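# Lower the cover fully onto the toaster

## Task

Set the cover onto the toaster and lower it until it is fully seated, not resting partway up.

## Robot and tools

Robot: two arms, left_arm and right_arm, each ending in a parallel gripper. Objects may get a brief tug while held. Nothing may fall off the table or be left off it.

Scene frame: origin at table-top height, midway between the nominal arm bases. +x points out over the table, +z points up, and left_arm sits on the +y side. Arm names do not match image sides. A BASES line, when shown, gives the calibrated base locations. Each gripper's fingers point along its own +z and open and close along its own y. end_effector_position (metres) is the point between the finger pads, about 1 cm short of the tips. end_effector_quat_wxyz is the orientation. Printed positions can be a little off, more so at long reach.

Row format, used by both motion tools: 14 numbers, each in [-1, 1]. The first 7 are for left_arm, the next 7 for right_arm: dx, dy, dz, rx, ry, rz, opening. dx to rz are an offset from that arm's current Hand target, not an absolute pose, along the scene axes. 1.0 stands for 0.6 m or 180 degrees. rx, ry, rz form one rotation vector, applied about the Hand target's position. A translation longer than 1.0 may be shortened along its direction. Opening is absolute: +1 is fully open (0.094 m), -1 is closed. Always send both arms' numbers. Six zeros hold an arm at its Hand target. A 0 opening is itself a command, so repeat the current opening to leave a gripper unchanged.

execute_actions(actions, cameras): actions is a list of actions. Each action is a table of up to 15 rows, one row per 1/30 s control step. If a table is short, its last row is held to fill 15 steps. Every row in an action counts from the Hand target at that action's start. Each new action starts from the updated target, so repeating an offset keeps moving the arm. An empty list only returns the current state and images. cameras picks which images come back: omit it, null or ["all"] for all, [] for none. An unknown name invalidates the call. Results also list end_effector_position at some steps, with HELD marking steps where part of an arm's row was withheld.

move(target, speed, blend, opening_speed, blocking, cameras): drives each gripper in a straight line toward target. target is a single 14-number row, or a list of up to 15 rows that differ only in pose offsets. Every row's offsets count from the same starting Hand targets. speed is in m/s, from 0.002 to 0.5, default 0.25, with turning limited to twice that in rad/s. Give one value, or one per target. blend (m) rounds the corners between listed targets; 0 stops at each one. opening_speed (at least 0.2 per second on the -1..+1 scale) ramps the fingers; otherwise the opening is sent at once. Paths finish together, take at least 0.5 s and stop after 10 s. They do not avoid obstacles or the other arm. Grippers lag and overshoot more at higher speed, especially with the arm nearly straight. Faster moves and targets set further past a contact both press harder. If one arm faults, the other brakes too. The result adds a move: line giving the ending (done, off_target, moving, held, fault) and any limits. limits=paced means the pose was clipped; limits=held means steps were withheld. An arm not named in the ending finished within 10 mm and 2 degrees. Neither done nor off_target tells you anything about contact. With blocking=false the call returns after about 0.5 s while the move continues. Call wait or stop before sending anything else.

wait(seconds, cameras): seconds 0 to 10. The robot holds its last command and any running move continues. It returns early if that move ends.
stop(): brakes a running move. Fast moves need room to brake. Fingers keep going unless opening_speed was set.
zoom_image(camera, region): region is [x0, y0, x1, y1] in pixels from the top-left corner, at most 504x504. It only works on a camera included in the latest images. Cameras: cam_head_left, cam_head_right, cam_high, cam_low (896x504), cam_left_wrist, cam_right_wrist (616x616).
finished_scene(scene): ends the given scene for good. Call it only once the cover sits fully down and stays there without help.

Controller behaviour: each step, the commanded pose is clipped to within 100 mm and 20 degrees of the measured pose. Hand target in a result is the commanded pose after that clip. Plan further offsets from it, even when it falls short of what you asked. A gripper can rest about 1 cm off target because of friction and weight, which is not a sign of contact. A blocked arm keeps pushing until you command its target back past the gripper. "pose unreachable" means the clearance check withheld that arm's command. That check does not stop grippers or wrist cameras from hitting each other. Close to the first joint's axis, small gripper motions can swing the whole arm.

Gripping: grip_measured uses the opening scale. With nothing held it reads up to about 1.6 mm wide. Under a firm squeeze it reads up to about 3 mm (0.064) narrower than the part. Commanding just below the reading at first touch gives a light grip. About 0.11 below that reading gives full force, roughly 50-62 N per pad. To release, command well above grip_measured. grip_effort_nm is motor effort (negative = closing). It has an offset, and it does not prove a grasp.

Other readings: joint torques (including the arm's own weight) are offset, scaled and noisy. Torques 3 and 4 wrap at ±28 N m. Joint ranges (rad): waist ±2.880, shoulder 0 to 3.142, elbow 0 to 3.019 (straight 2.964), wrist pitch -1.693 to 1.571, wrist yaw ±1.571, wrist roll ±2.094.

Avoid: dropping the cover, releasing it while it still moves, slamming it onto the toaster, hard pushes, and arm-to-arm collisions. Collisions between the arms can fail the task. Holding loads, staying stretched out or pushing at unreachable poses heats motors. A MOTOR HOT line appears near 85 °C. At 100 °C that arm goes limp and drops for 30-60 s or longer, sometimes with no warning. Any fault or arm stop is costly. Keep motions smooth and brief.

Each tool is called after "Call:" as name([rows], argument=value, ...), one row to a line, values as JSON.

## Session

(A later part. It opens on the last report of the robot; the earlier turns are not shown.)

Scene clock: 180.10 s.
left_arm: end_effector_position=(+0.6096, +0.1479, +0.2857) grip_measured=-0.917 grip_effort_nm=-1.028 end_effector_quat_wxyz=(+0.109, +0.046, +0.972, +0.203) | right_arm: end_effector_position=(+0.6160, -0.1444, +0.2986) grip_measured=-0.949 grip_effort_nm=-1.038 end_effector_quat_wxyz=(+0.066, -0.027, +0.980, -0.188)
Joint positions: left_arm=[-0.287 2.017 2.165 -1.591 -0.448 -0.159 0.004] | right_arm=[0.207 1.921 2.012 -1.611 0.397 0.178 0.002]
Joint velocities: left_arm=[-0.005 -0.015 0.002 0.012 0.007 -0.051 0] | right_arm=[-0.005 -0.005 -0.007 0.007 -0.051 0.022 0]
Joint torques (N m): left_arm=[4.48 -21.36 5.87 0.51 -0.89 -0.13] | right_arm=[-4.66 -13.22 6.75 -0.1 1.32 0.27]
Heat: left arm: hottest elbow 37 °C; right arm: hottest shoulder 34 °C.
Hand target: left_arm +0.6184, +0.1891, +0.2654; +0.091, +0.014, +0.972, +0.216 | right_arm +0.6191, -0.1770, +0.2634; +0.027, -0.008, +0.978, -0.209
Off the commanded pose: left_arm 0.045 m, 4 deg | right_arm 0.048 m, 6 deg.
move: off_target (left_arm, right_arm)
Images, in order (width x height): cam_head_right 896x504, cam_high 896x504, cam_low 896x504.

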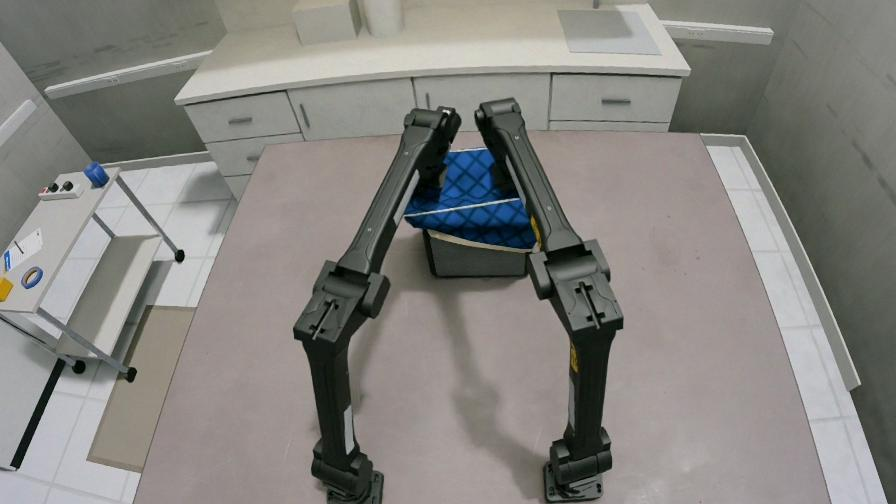

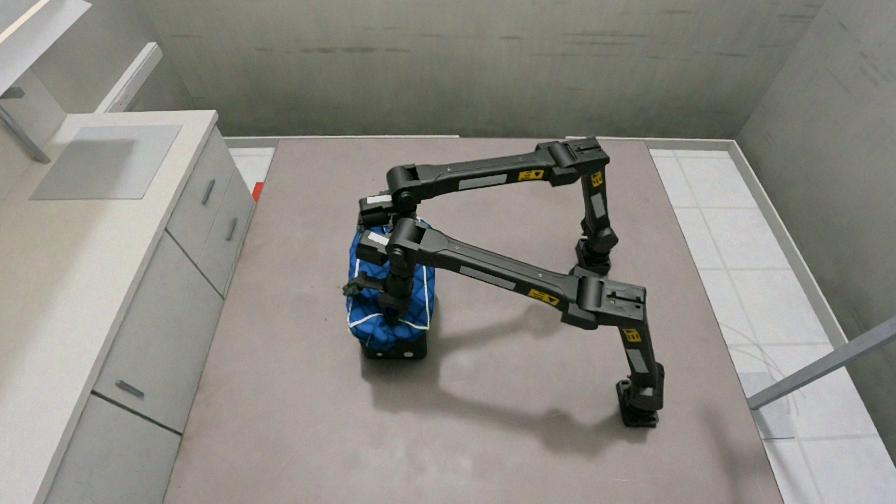

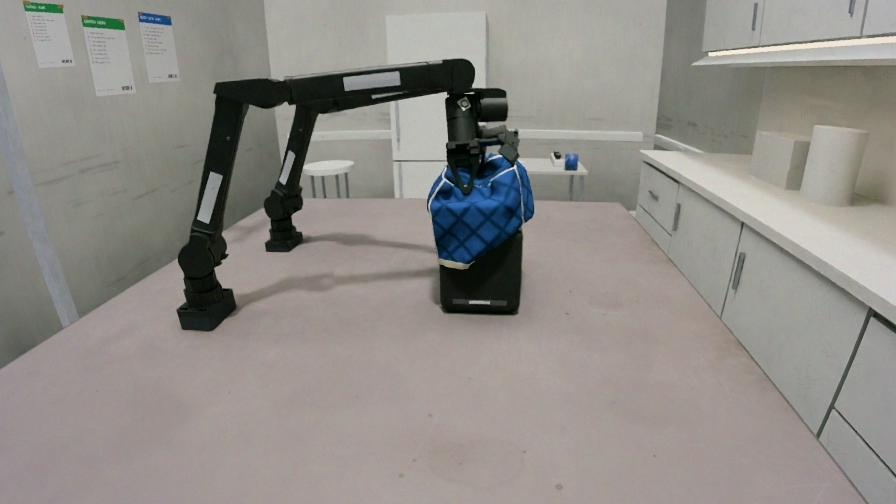

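Call:
move([
  [-0.08,-0.01,0.27,0,0,0,-1,-0.08,0.01,0.27,0,0,0,-1],
  [-0.1,-0.01,0.19,0,0,0,-1,-0.1,0.01,0.185,0,0,0,-1],
  [0.02,-0.01,0.19,0,0,0,-1,0.02,0.01,0.19,0,0,0,-1],
  [0.045,-0.01,0.2,0,0,0,-1,0.045,0.01,0.2,0,0,0,-1],
], speed=0.1, cameras=["cam_low","cam_high","cam_head_right"])

Call:
zoom_image(camera="cam_low", region=[380, 80, 560, 330])

Call:
zoom_image(camera="cam_high", region=[300, 150, 460, 380])

Call:
zoom_image(camera="cam_head_right", region=[390, 80, 590, 300])

Scene clock: 192.07 s.
left_arm: end_effector_position=(+0.6308, +0.1457, +0.3678) grip_measured=-0.917 grip_effort_nm=-1.028 end_effector_quat_wxyz=(+0.168, +0.061, +0.965, +0.194) | right_arm: end_effector_position=(+0.6303, -0.1443, +0.3681) grip_measured=-0.949 grip_effort_nm=-1.038 end_effector_quat_wxyz=(+0.115, -0.042, +0.975, -0.185)
Joint positions: left_arm=[-0.282 2.061 2.443 -1.686 -0.45 -0.088 0.004] | right_arm=[0.205 1.922 2.189 -1.675 0.409 0.122 0.002]
Joint velocities: left_arm=[-0.005 -0.005 -0.007 -0.022 -0.051 0.051 0.001] | right_arm=[-0.024 -0.005 -0.017 0.007 0.066 -0.007 0]
Joint torques (N m): left_arm=[3.55 -21.83 11.29 0.28 -1.29 0.09] | right_arm=[-4.07 -14.68 14.83 0.27 1.33 -0.09]
Heat: left arm: hottest elbow 36 °C; right arm: hottest shoulder 34 °C.
Hand target: left_arm +0.6462, +0.1809, +0.3855; +0.091, +0.016, +0.972, +0.216 | right_arm +0.6480, -0.1708, +0.3837; +0.027, -0.008, +0.978, -0.208
Off the commanded pose: left_arm 0.044 m, 11 deg | right_arm 0.035 m, 11 deg.
joint sent to its limit (left arm) — joint 4 (wrist pitch), lower limit. The joint targets are off in orientation, not in position.
joint sent to its limit (right arm) — joint 4 (wrist pitch), lower limit. The joint targets are off in orientation, not in position.
move: off_target (left_arm, right_arm)
Images, in order (width x height): cam_head_right 896x504, cam_high 896x504, cam_low 896x504.

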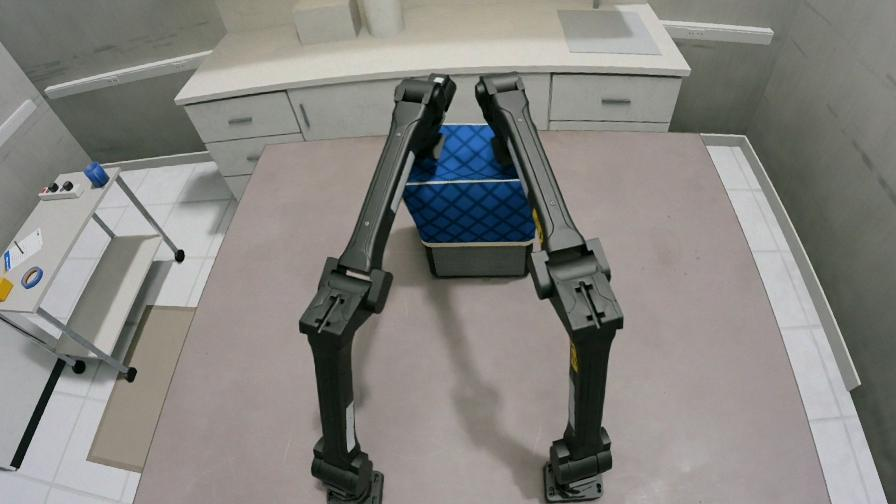

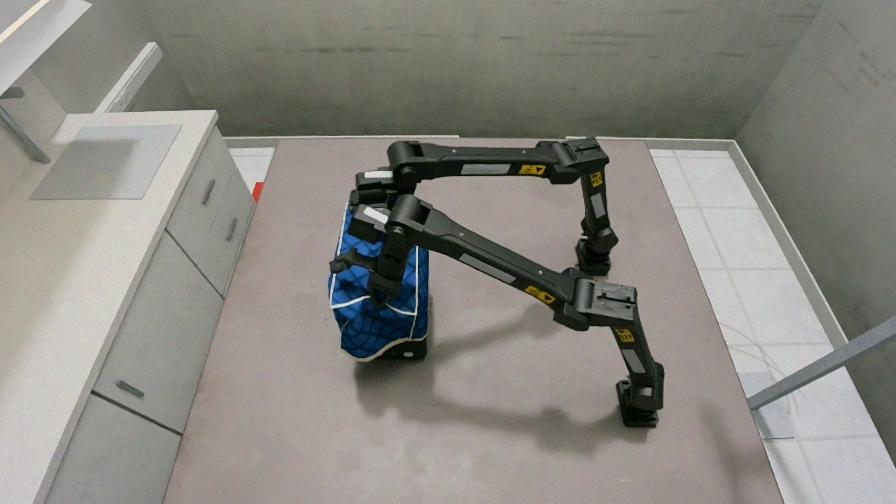

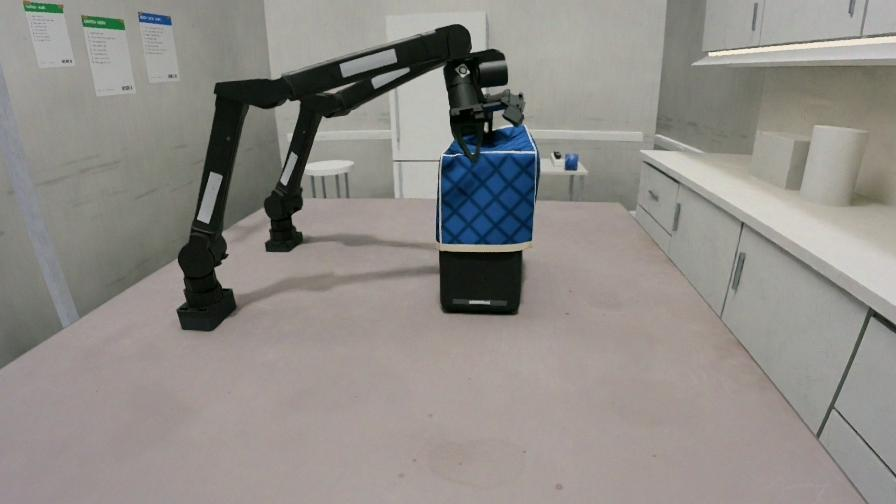

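Scaled by 2.016.

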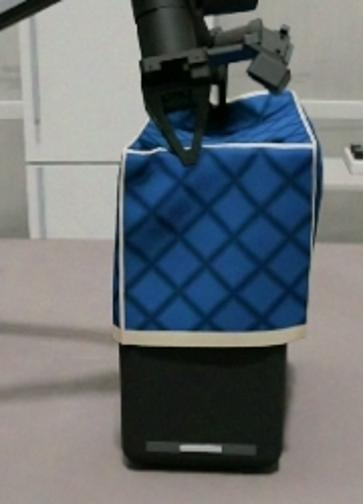

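Scaled by 2.191.

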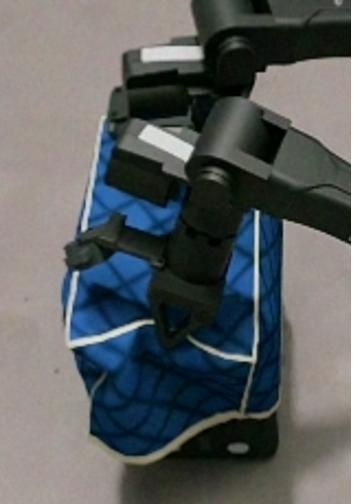

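Scaled by 2.291.

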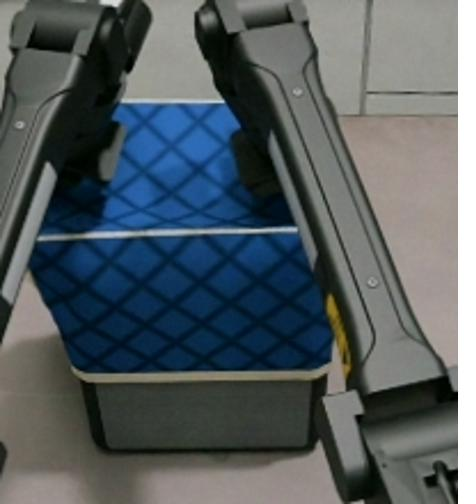

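Perfect: fully around. Lower, drifting slightly −x.

Call:
move([
  [-0.04,0,-0.1,0,0,0,-1,-0.04,0,-0.1,0,0,0,-1],
  [-0.05,0,-0.26,0,0,0,-1,-0.05,0,-0.26,0,0,0,-1],
], speed=0.1, cameras=["cam_low","cam_high","cam_head_right"])

Call:
zoom_image(camera="cam_low", region=[380, 80, 560, 330])

Call:
zoom_image(camera="cam_head_right", region=[390, 80, 590, 300])

Scene clock: 198.53 s.
left_arm: end_effector_position=(+0.6122, +0.1501, +0.2236) grip_measured=-0.918 grip_effort_nm=-1.018 end_effector_quat_wxyz=(+0.091, +0.037, +0.974, +0.205) | right_arm: end_effector_position=(+0.6145, -0.1439, +0.2416) grip_measured=-0.949 grip_effort_nm=-1.033 end_effector_quat_wxyz=(+0.043, -0.027, +0.980, -0.190)
Joint positions: left_arm=[-0.282 2.042 2.046 -1.489 -0.444 -0.182 0.004] | right_arm=[0.207 1.947 1.903 -1.524 0.393 0.189 0.002]
Joint velocities: left_arm=[-0.005 -0.015 -0.002 -0.007 0.022 -0.095 -0.001] | right_arm=[0.005 -0.005 0.002 0.002 -0.037 -0.022 0]
Joint torques (N m): left_arm=[3.43 -24.64 6.63 0.29 -1.11 0] | right_arm=[-3.72 -15.21 7.72 -0.03 1.47 0.26]
Heat: left arm: hottest elbow 37 °C; right arm: hottest shoulder 34 °C.
Hand target: left_arm +0.6153, +0.1839, +0.2293; +0.091, +0.014, +0.972, +0.216 | right_arm +0.6155, -0.1711, +0.2275; +0.027, -0.008, +0.978, -0.209
Off the commanded pose: left_arm 0.032 m, 3 deg | right_arm 0.030 m, 4 deg.
move: off_target (left_arm, right_arm)
Images, in order (width x height): cam_head_right 896x504, cam_high 896x504, cam_low 896x504.

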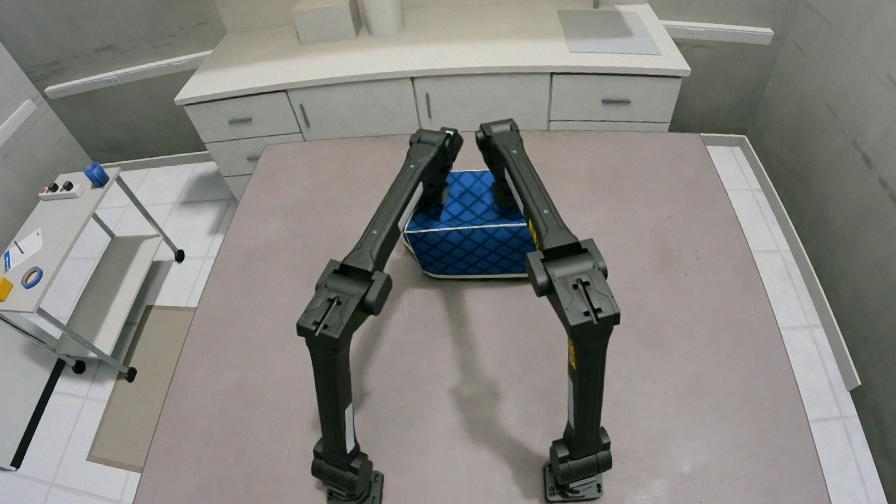

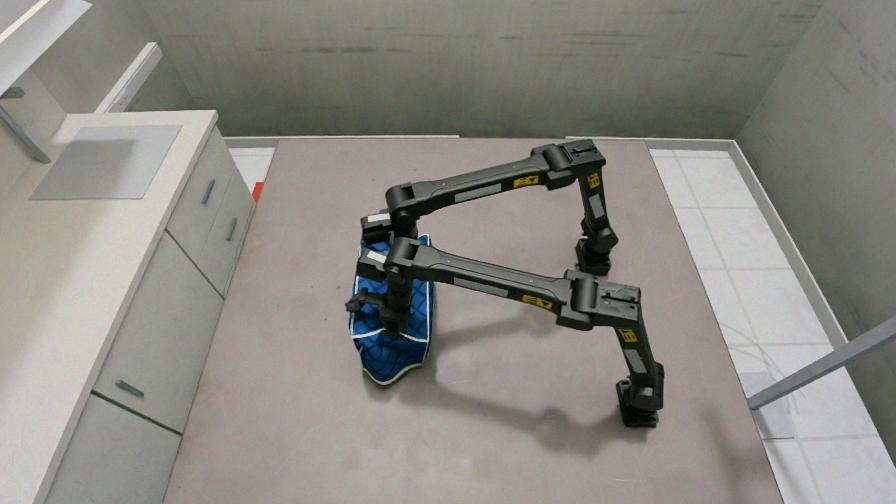

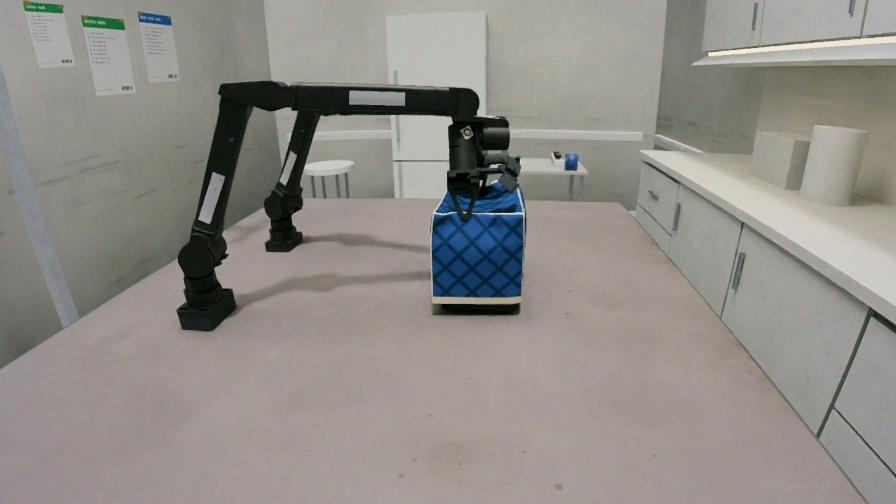

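Scaled by 2.016.

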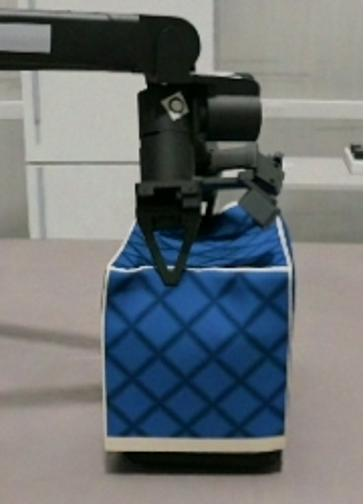

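Scaled by 2.291.

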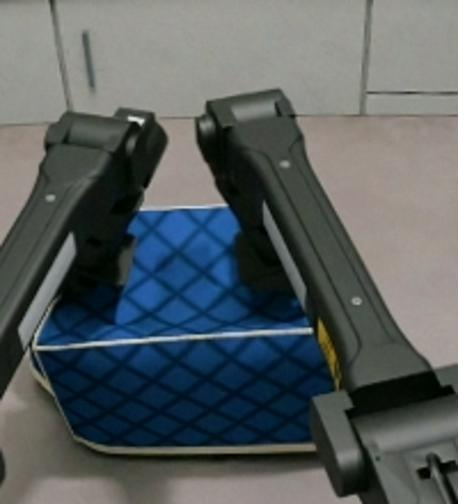

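Excellent — nearly seated. A little lower, then release and raise.

Call:
move(target=[-0.01,-0.02,-0.04,0,0,0,-1,-0.01,0.02,-0.06,0,0,0,-1], speed=0.1, cameras=["cam_low"])

Call:
move(target=[0,0,0.0,0,0,0,-0.3,0,0,0.0,0,0,0,-0.3], opening_speed=0.7, cameras=[])

Call:
move(target=[0,0,0.25,0,0,0,-0.3,0,0,0.25,0,0,0,-0.3], speed=0.15)

Call:
zoom_image(camera="cam_low", region=[380, 80, 560, 330])

Scene clock: 204.47 s.
left_arm: end_effector_position=(+0.6107, +0.1502, +0.2196) grip_measured=-0.919 grip_effort_nm=-1.023 end_effector_quat_wxyz=(+0.108, +0.025, +0.973, +0.201) | right_arm: end_effector_position=(+0.6146, -0.1430, +0.2288) grip_measured=-0.949 grip_effort_nm=-1.038 end_effector_quat_wxyz=(+0.062, -0.017, +0.979, -0.194)
Joint positions: left_arm=[-0.283 2.014 1.989 -1.428 -0.447 -0.201 0.004] | right_arm=[0.213 1.93 1.84 -1.449 0.408 0.208 0.002]
Joint velocities: left_arm=[0.005 -0.005 0.002 -0.017 0.022 0.022 0.001] | right_arm=[-0.005 -0.005 -0.012 0.007 0.022 0.007 0]
Joint torques (N m): left_arm=[1.67 -22.01 5.82 0.02 -1.06 0] | right_arm=[-2.61 -13.68 5.38 0.28 0.84 0.32]
Heat: left arm: hottest elbow 36 °C; right arm: hottest shoulder 34 °C.
Hand target: left_arm +0.6089, +0.1722, +0.2051; +0.091, +0.014, +0.972, +0.216 | right_arm +0.6089, -0.1590, +0.1915; +0.027, -0.008, +0.978, -0.208
Off the commanded pose: left_arm 0.026 m, 3 deg | right_arm 0.041 m, 4 deg.
move: off_target (left_arm, right_arm)
Images, in order (width x height): cam_low 896x504.

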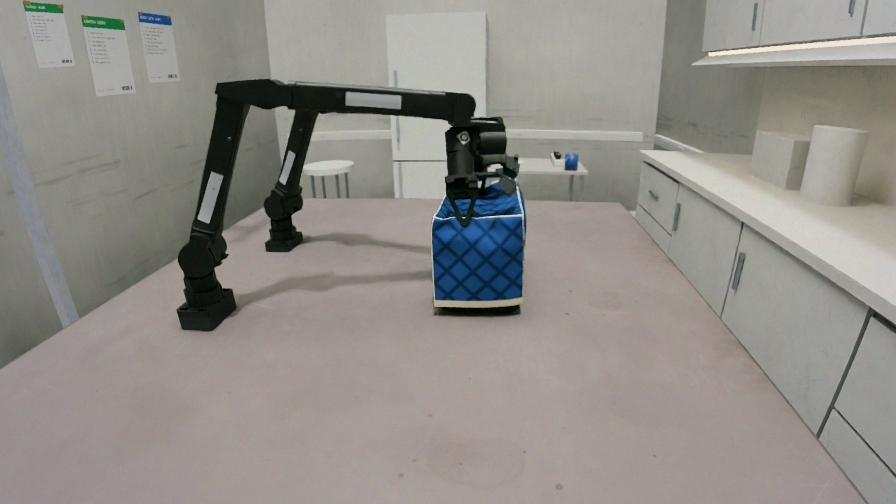

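Scene clock: 205.83 s.
left_arm: end_effector_position=(+0.6076, +0.1579, +0.2133) grip_measured=-0.303 grip_effort_nm=0.115 end_effector_quat_wxyz=(+0.101, +0.023, +0.972, +0.213) | right_arm: end_effector_position=(+0.6148, -0.1518, +0.2345) grip_measured=-0.304 grip_effort_nm=0.154 end_effector_quat_wxyz=(+0.066, -0.012, +0.977, -0.204)
Joint positions: left_arm=[-0.278 2.014 1.97 -1.428 -0.465 -0.202 0.033] | right_arm=[0.204 1.921 1.837 -1.449 0.431 0.208 0.033]
Joint velocities: left_arm=[-0.005 -0.015 0.002 -0.007 0.066 -0.022 0] | right_arm=[-0.005 -0.005 -0.002 -0.002 0.037 -0.037 0.001]
Joint torques (N m): left_arm=[1.26 -21.95 6.94 0.08 -0.4 0.02] | right_arm=[-1.79 -13.1 5.59 0.35 0.01 0.32]
Heat: left arm: hottest elbow 36 °C; right arm: hottest shoulder 34 °C.
Hand target: left_arm +0.6090, +0.1724, +0.2051; +0.091, +0.014, +0.972, +0.216 | right_arm +0.6089, -0.1590, +0.1915; +0.027, -0.008, +0.978, -0.208
Off the commanded pose: left_arm 0.017 m, 2 deg | right_arm 0.044 m, 5 deg.
move: off_target (left_arm, right_arm)
No camera images: "cameras" was empty.

Scene clock: 207.53 s.
left_arm: end_effector_position=(+0.6059, +0.1629, +0.3246) grip_measured=-0.302 grip_effort_nm=0.105 end_effector_quat_wxyz=(+0.115, +0.033, +0.970, +0.212) | right_arm: end_effector_position=(+0.6042, -0.1540, +0.3059) grip_measured=-0.302 grip_effort_nm=0.115 end_effector_quat_wxyz=(+0.046, -0.024, +0.977, -0.206)
Joint positions: left_arm=[-0.272 2.014 2.26 -1.68 -0.469 -0.167 0.033] | right_arm=[0.204 1.916 2.019 -1.672 0.426 0.191 0.033]
Joint velocities: left_arm=[-0.005 -0.005 -0.012 0.007 0.007 0.007 -0.001] | right_arm=[0.005 0.015 -0.012 -0.007 0.007 -0.007 -0.001]
Joint torques (N m): left_arm=[0.73 -24 10.76 -0.14 -0.45 0.11] | right_arm=[-1.9 -17.85 13.86 -0.02 0.41 0]
Heat: left arm: hottest elbow 37 °C; right arm: hottest shoulder 34 °C.
Hand target: left_arm +0.6096, +0.1699, +0.3551; +0.091, +0.015, +0.972, +0.216 | right_arm +0.6113, -0.1590, +0.3420; +0.027, -0.008, +0.978, -0.208
Off the commanded pose: left_arm 0.032 m, 3 deg | right_arm 0.036 m, 3 deg.
joint sent to its limit (left arm) — joint 4 (wrist pitch), lower limit. The joint targets are off in orientation, not in position.
joint sent to its limit (right arm) — joint 4 (wrist pitch), lower limit. The joint targets are off in orientation, not in position.
move: off_target (left_arm, right_arm)

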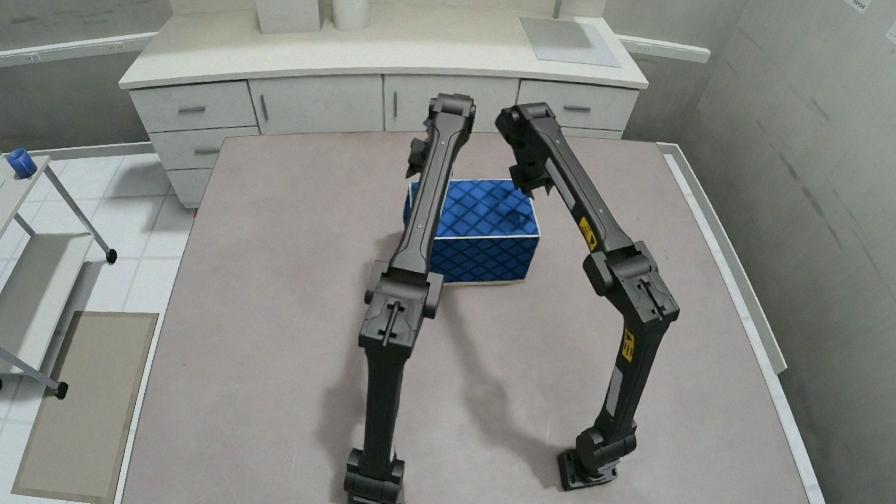

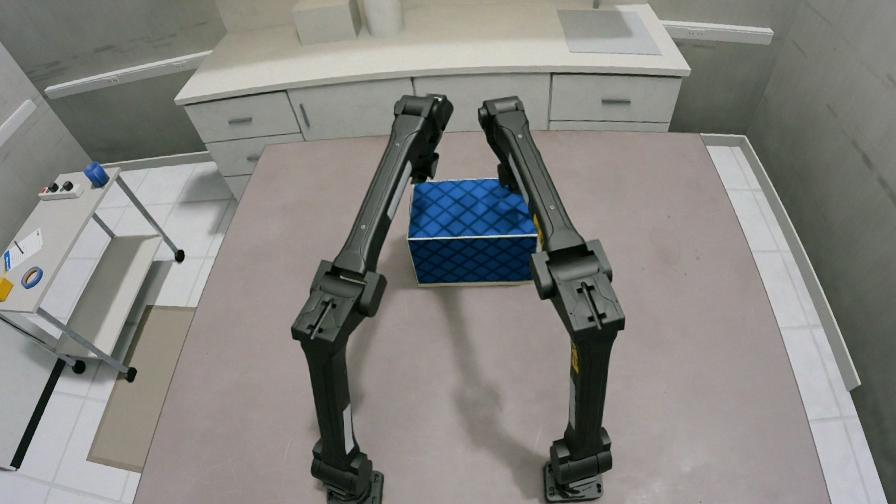

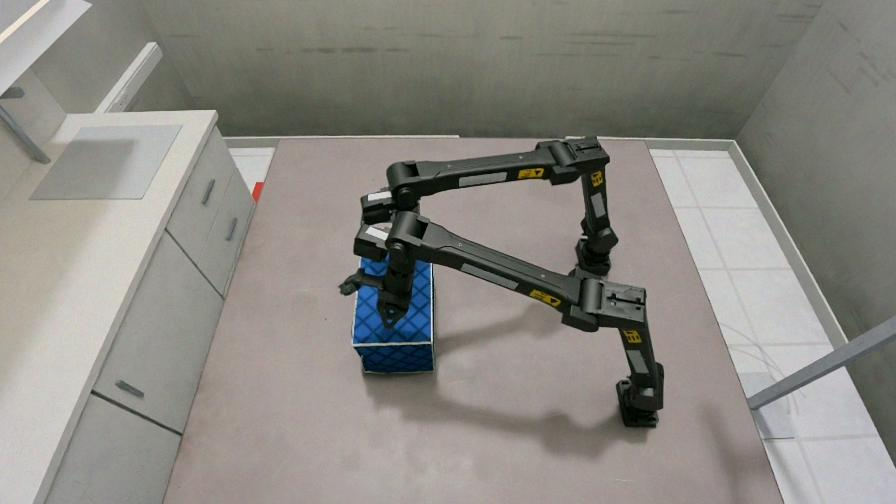

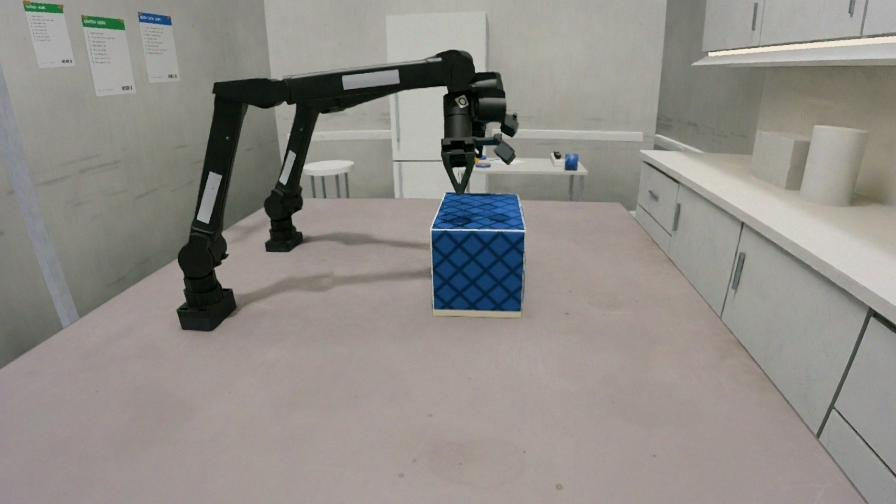

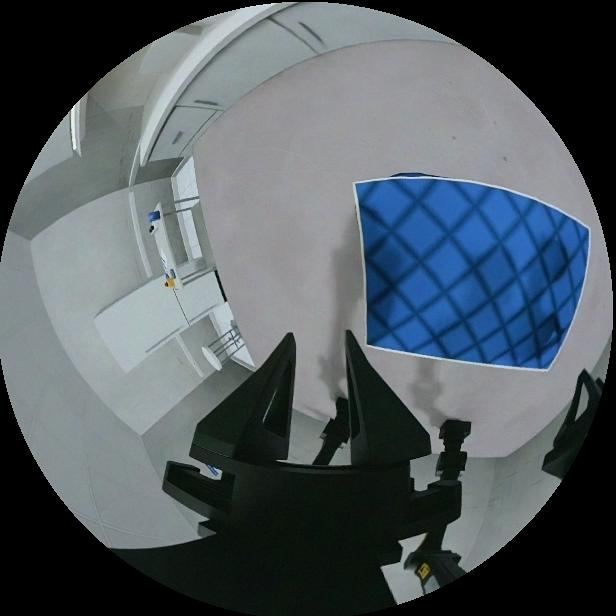

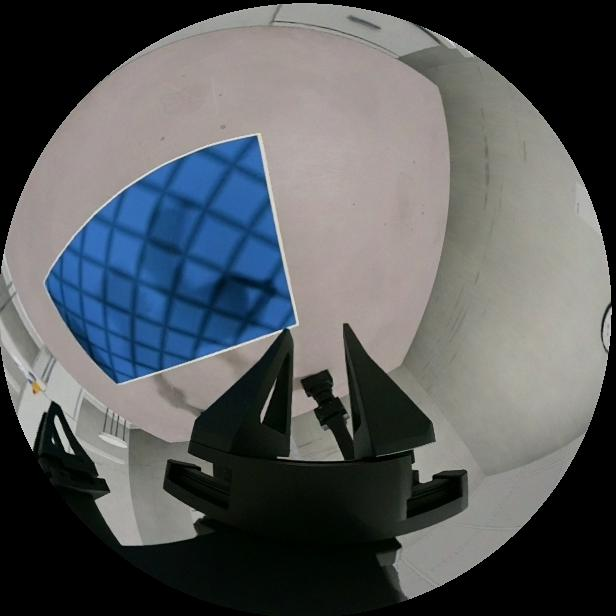

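Scaled by 2.016.

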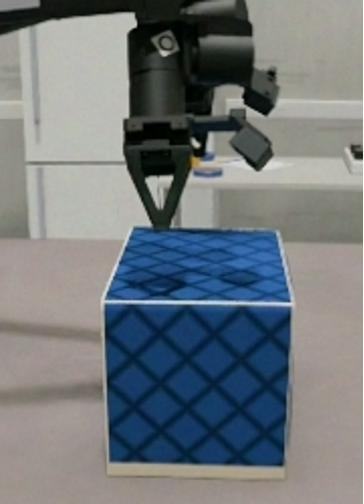

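Call:
move([
  [0,-0.12,0,0,0,0,-1,0,0.05,0,0,0,0,-1],
  [0,-0.12,-0.21,0,0,0,-1,0,0.05,-0.19,0,0,0,-1],
], speed=0.12, cameras=["cam_low"])

Call:
move([
  [0,0,0.2,0,0,0,-1,0,0,0.18,0,0,0,-1],
  [-0.35,0.1,0.2,0,0,0,-1,-0.35,-0.1,0.18,0,0,0,-1],
])

Call:
zoom_image(camera="cam_low", region=[380, 80, 560, 330])

Call:
zoom_image(camera="cam_head_right", region=[390, 80, 590, 300])

Scene clock: 214.47 s.
left_arm: end_effector_position=(+0.6045, +0.1481, +0.3282) grip_measured=-0.989 grip_effort_nm=-0.579 end_effector_quat_wxyz=(+0.123, +0.035, +0.968, +0.213) | right_arm: end_effector_position=(+0.6042, -0.1537, +0.3059) grip_measured=-0.996 grip_effort_nm=-0.193 end_effector_quat_wxyz=(+0.046, -0.025, +0.977, -0.206)
Joint positions: left_arm=[-0.297 2.014 2.267 -1.68 -0.479 -0.183 0.001] | right_arm=[0.204 1.916 2.019 -1.672 0.426 0.19 0]
Joint velocities: left_arm=[0.005 -0.005 -0.002 0.007 -0.007 0.022 0] | right_arm=[-0.015 0.005 0.002 -0.007 0.007 -0.022 0]
Joint torques (N m): left_arm=[0.79 -22.71 7.42 0.16 -0.28 0.05] | right_arm=[-1.08 -16.21 8.99 0.17 0.38 0.16]
Heat: left arm: hottest elbow 38 °C; right arm: hottest shoulder 35 °C.
Hand target: left_arm +0.6064, +0.1565, +0.3296; +0.123, +0.030, +0.969, +0.214 | right_arm +0.6042, -0.1538, +0.3059; +0.046, -0.025, +0.977, -0.206
Off the commanded pose: left_arm 0.111 m, 4 deg | right_arm 0.082 m, 3 deg.
move: held (left_arm, right_arm; a check stopped the path); path passed 0 of 2 targets; limits=held
pose unreachable (left arm): on one or more control steps of this call, first in action 0 (counted from 0), this arm could not follow its commanded pose, so it was not sent that pose on those steps. It may still have moved: this result reports where it is.
cause: moving toward the commanded pose would bring a part of the arm too close to another arm (this arm's wrist (the part past joint 4) and the right arm's wrist (the part past joint 4), along the way the arms are being sent, or toward where that arm still pushes).
pose unreachable (right arm): on one or more control steps of this call, first in action 0 (counted from 0), this arm could not follow its commanded pose, so it was not sent that pose on those steps. It may still have moved: this result reports where it is.
cause: moving toward the commanded pose would bring a part of the arm too close to another arm (this arm's wrist (the part past joint 4) and the left arm's wrist (the part past joint 4), along the way the arms are being sent, or toward where that arm still pushes).
Images, in order (width x height): cam_low 896x504.

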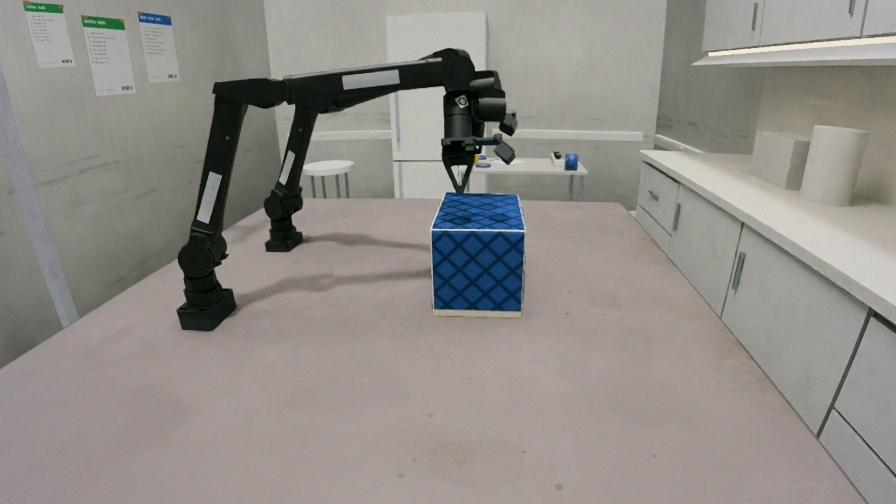

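Scene clock: 216.73 s.
left_arm: end_effector_position=(+0.3998, +0.2105, +0.4437) grip_measured=-0.989 grip_effort_nm=-0.584 end_effector_quat_wxyz=(+0.166, +0.053, +0.962, +0.209) | right_arm: end_effector_position=(+0.3993, -0.2097, +0.4212) grip_measured=-0.996 grip_effort_nm=-0.203 end_effector_quat_wxyz=(+0.117, -0.036, +0.973, -0.196)
Joint positions: left_arm=[-0.297 1.391 1.75 -1.682 -0.485 -0.12 0.001] | right_arm=[0.193 1.275 1.546 -1.675 0.433 0.12 0]
Joint velocities: left_arm=[-0.015 -0.005 -0.012 0.017 0.051 0.095 -0.001] | right_arm=[0.005 -0.015 0.002 -0.007 0.066 -0.022 -0.001]
Joint torques (N m): left_arm=[0.97 -12.98 7.47 0.09 -0.17 -0.09] | right_arm=[-1.9 -7.82 8.14 0.31 0.21 -0.01]
Heat: left arm: hottest elbow 38 °C; right arm: hottest shoulder 35 °C.
Hand target: left_arm +0.3965, +0.2160, +0.4491; +0.123, +0.031, +0.969, +0.213 | right_arm +0.3963, -0.2142, +0.4187; +0.046, -0.025, +0.977, -0.206
Off the commanded pose: left_arm 0.009 m, 6 deg | right_arm 0.010 m, 8 deg.
joint sent to its limit (left arm) — joint 4 (wrist pitch), lower limit. The joint targets are off in orientation, not in position.
joint sent to its limit (right arm) — joint 4 (wrist pitch), lower limit. The joint targets are off in position and orientation.
move: off_target (left_arm, right_arm); limits=paced

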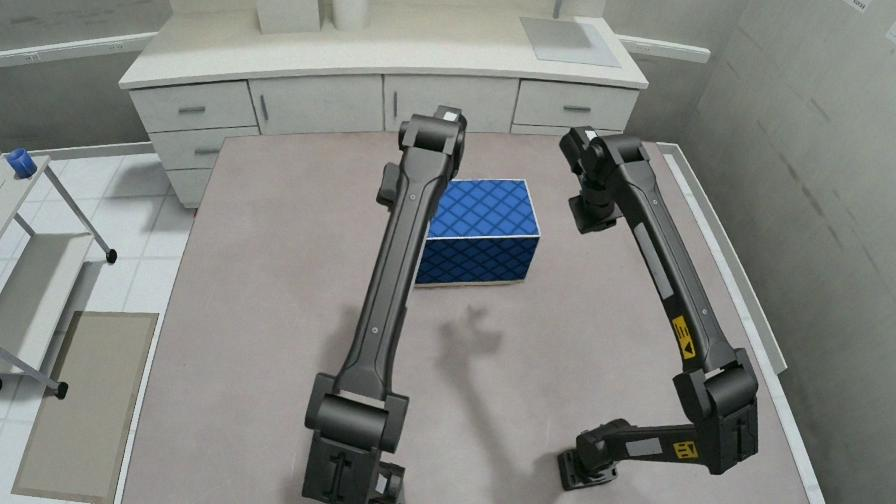

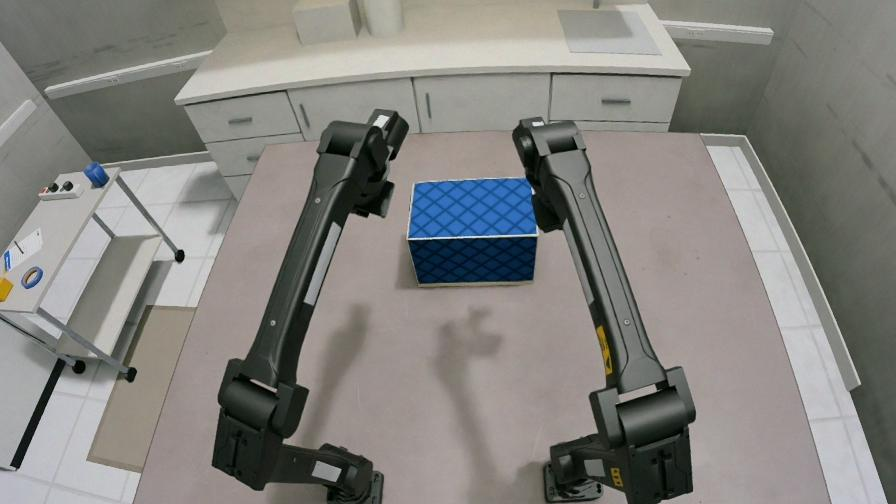

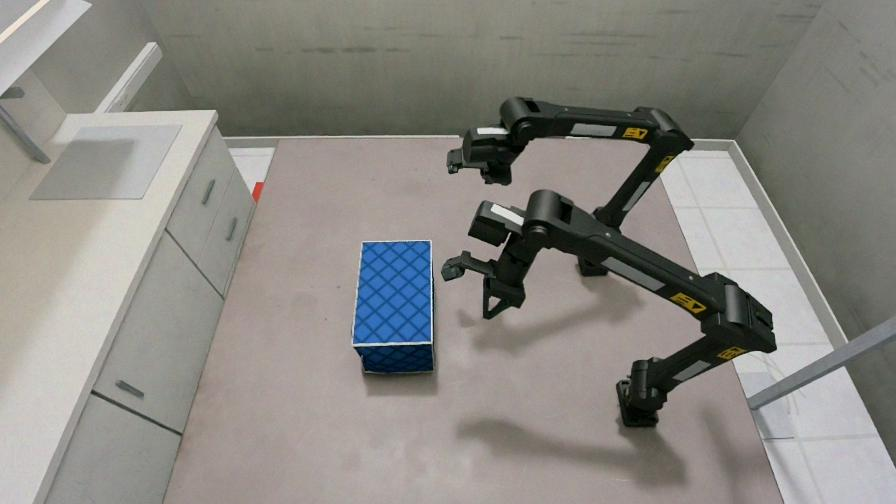

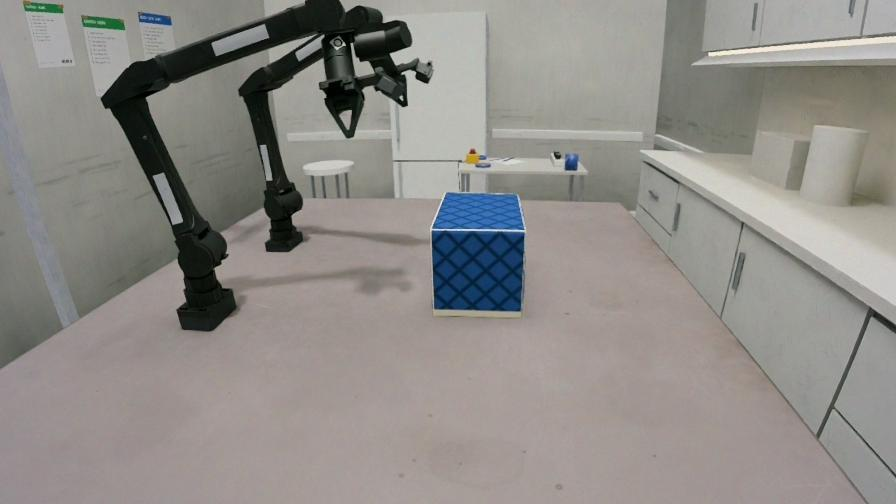

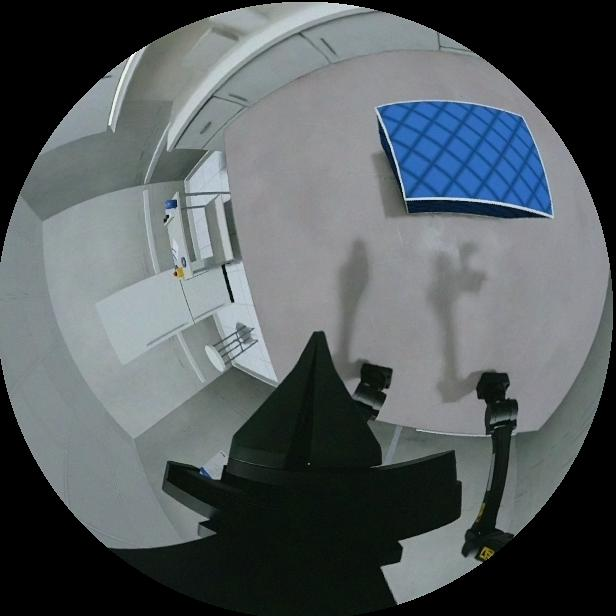

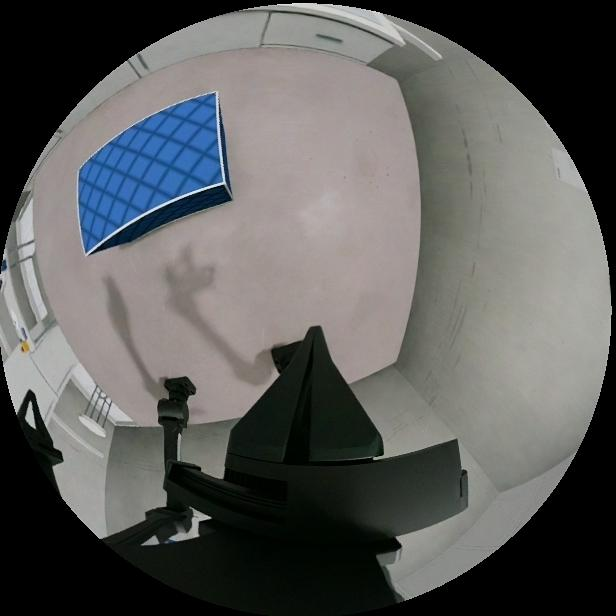

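Scaled by 2.016.

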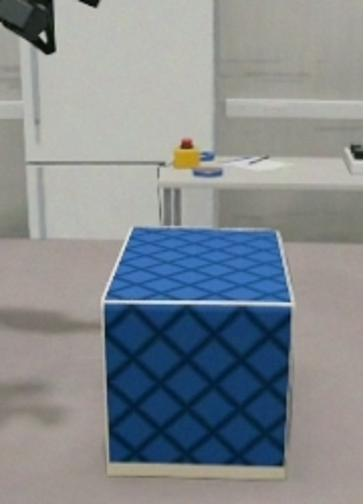

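Scaled by 2.291.

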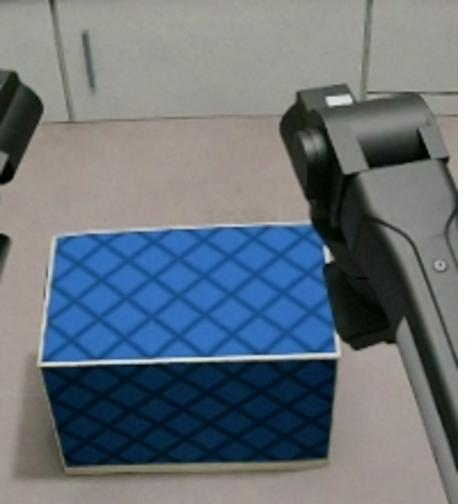

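Fully seated, flat and level.

Call:
finished_scene(scene=2)

The scene is finished.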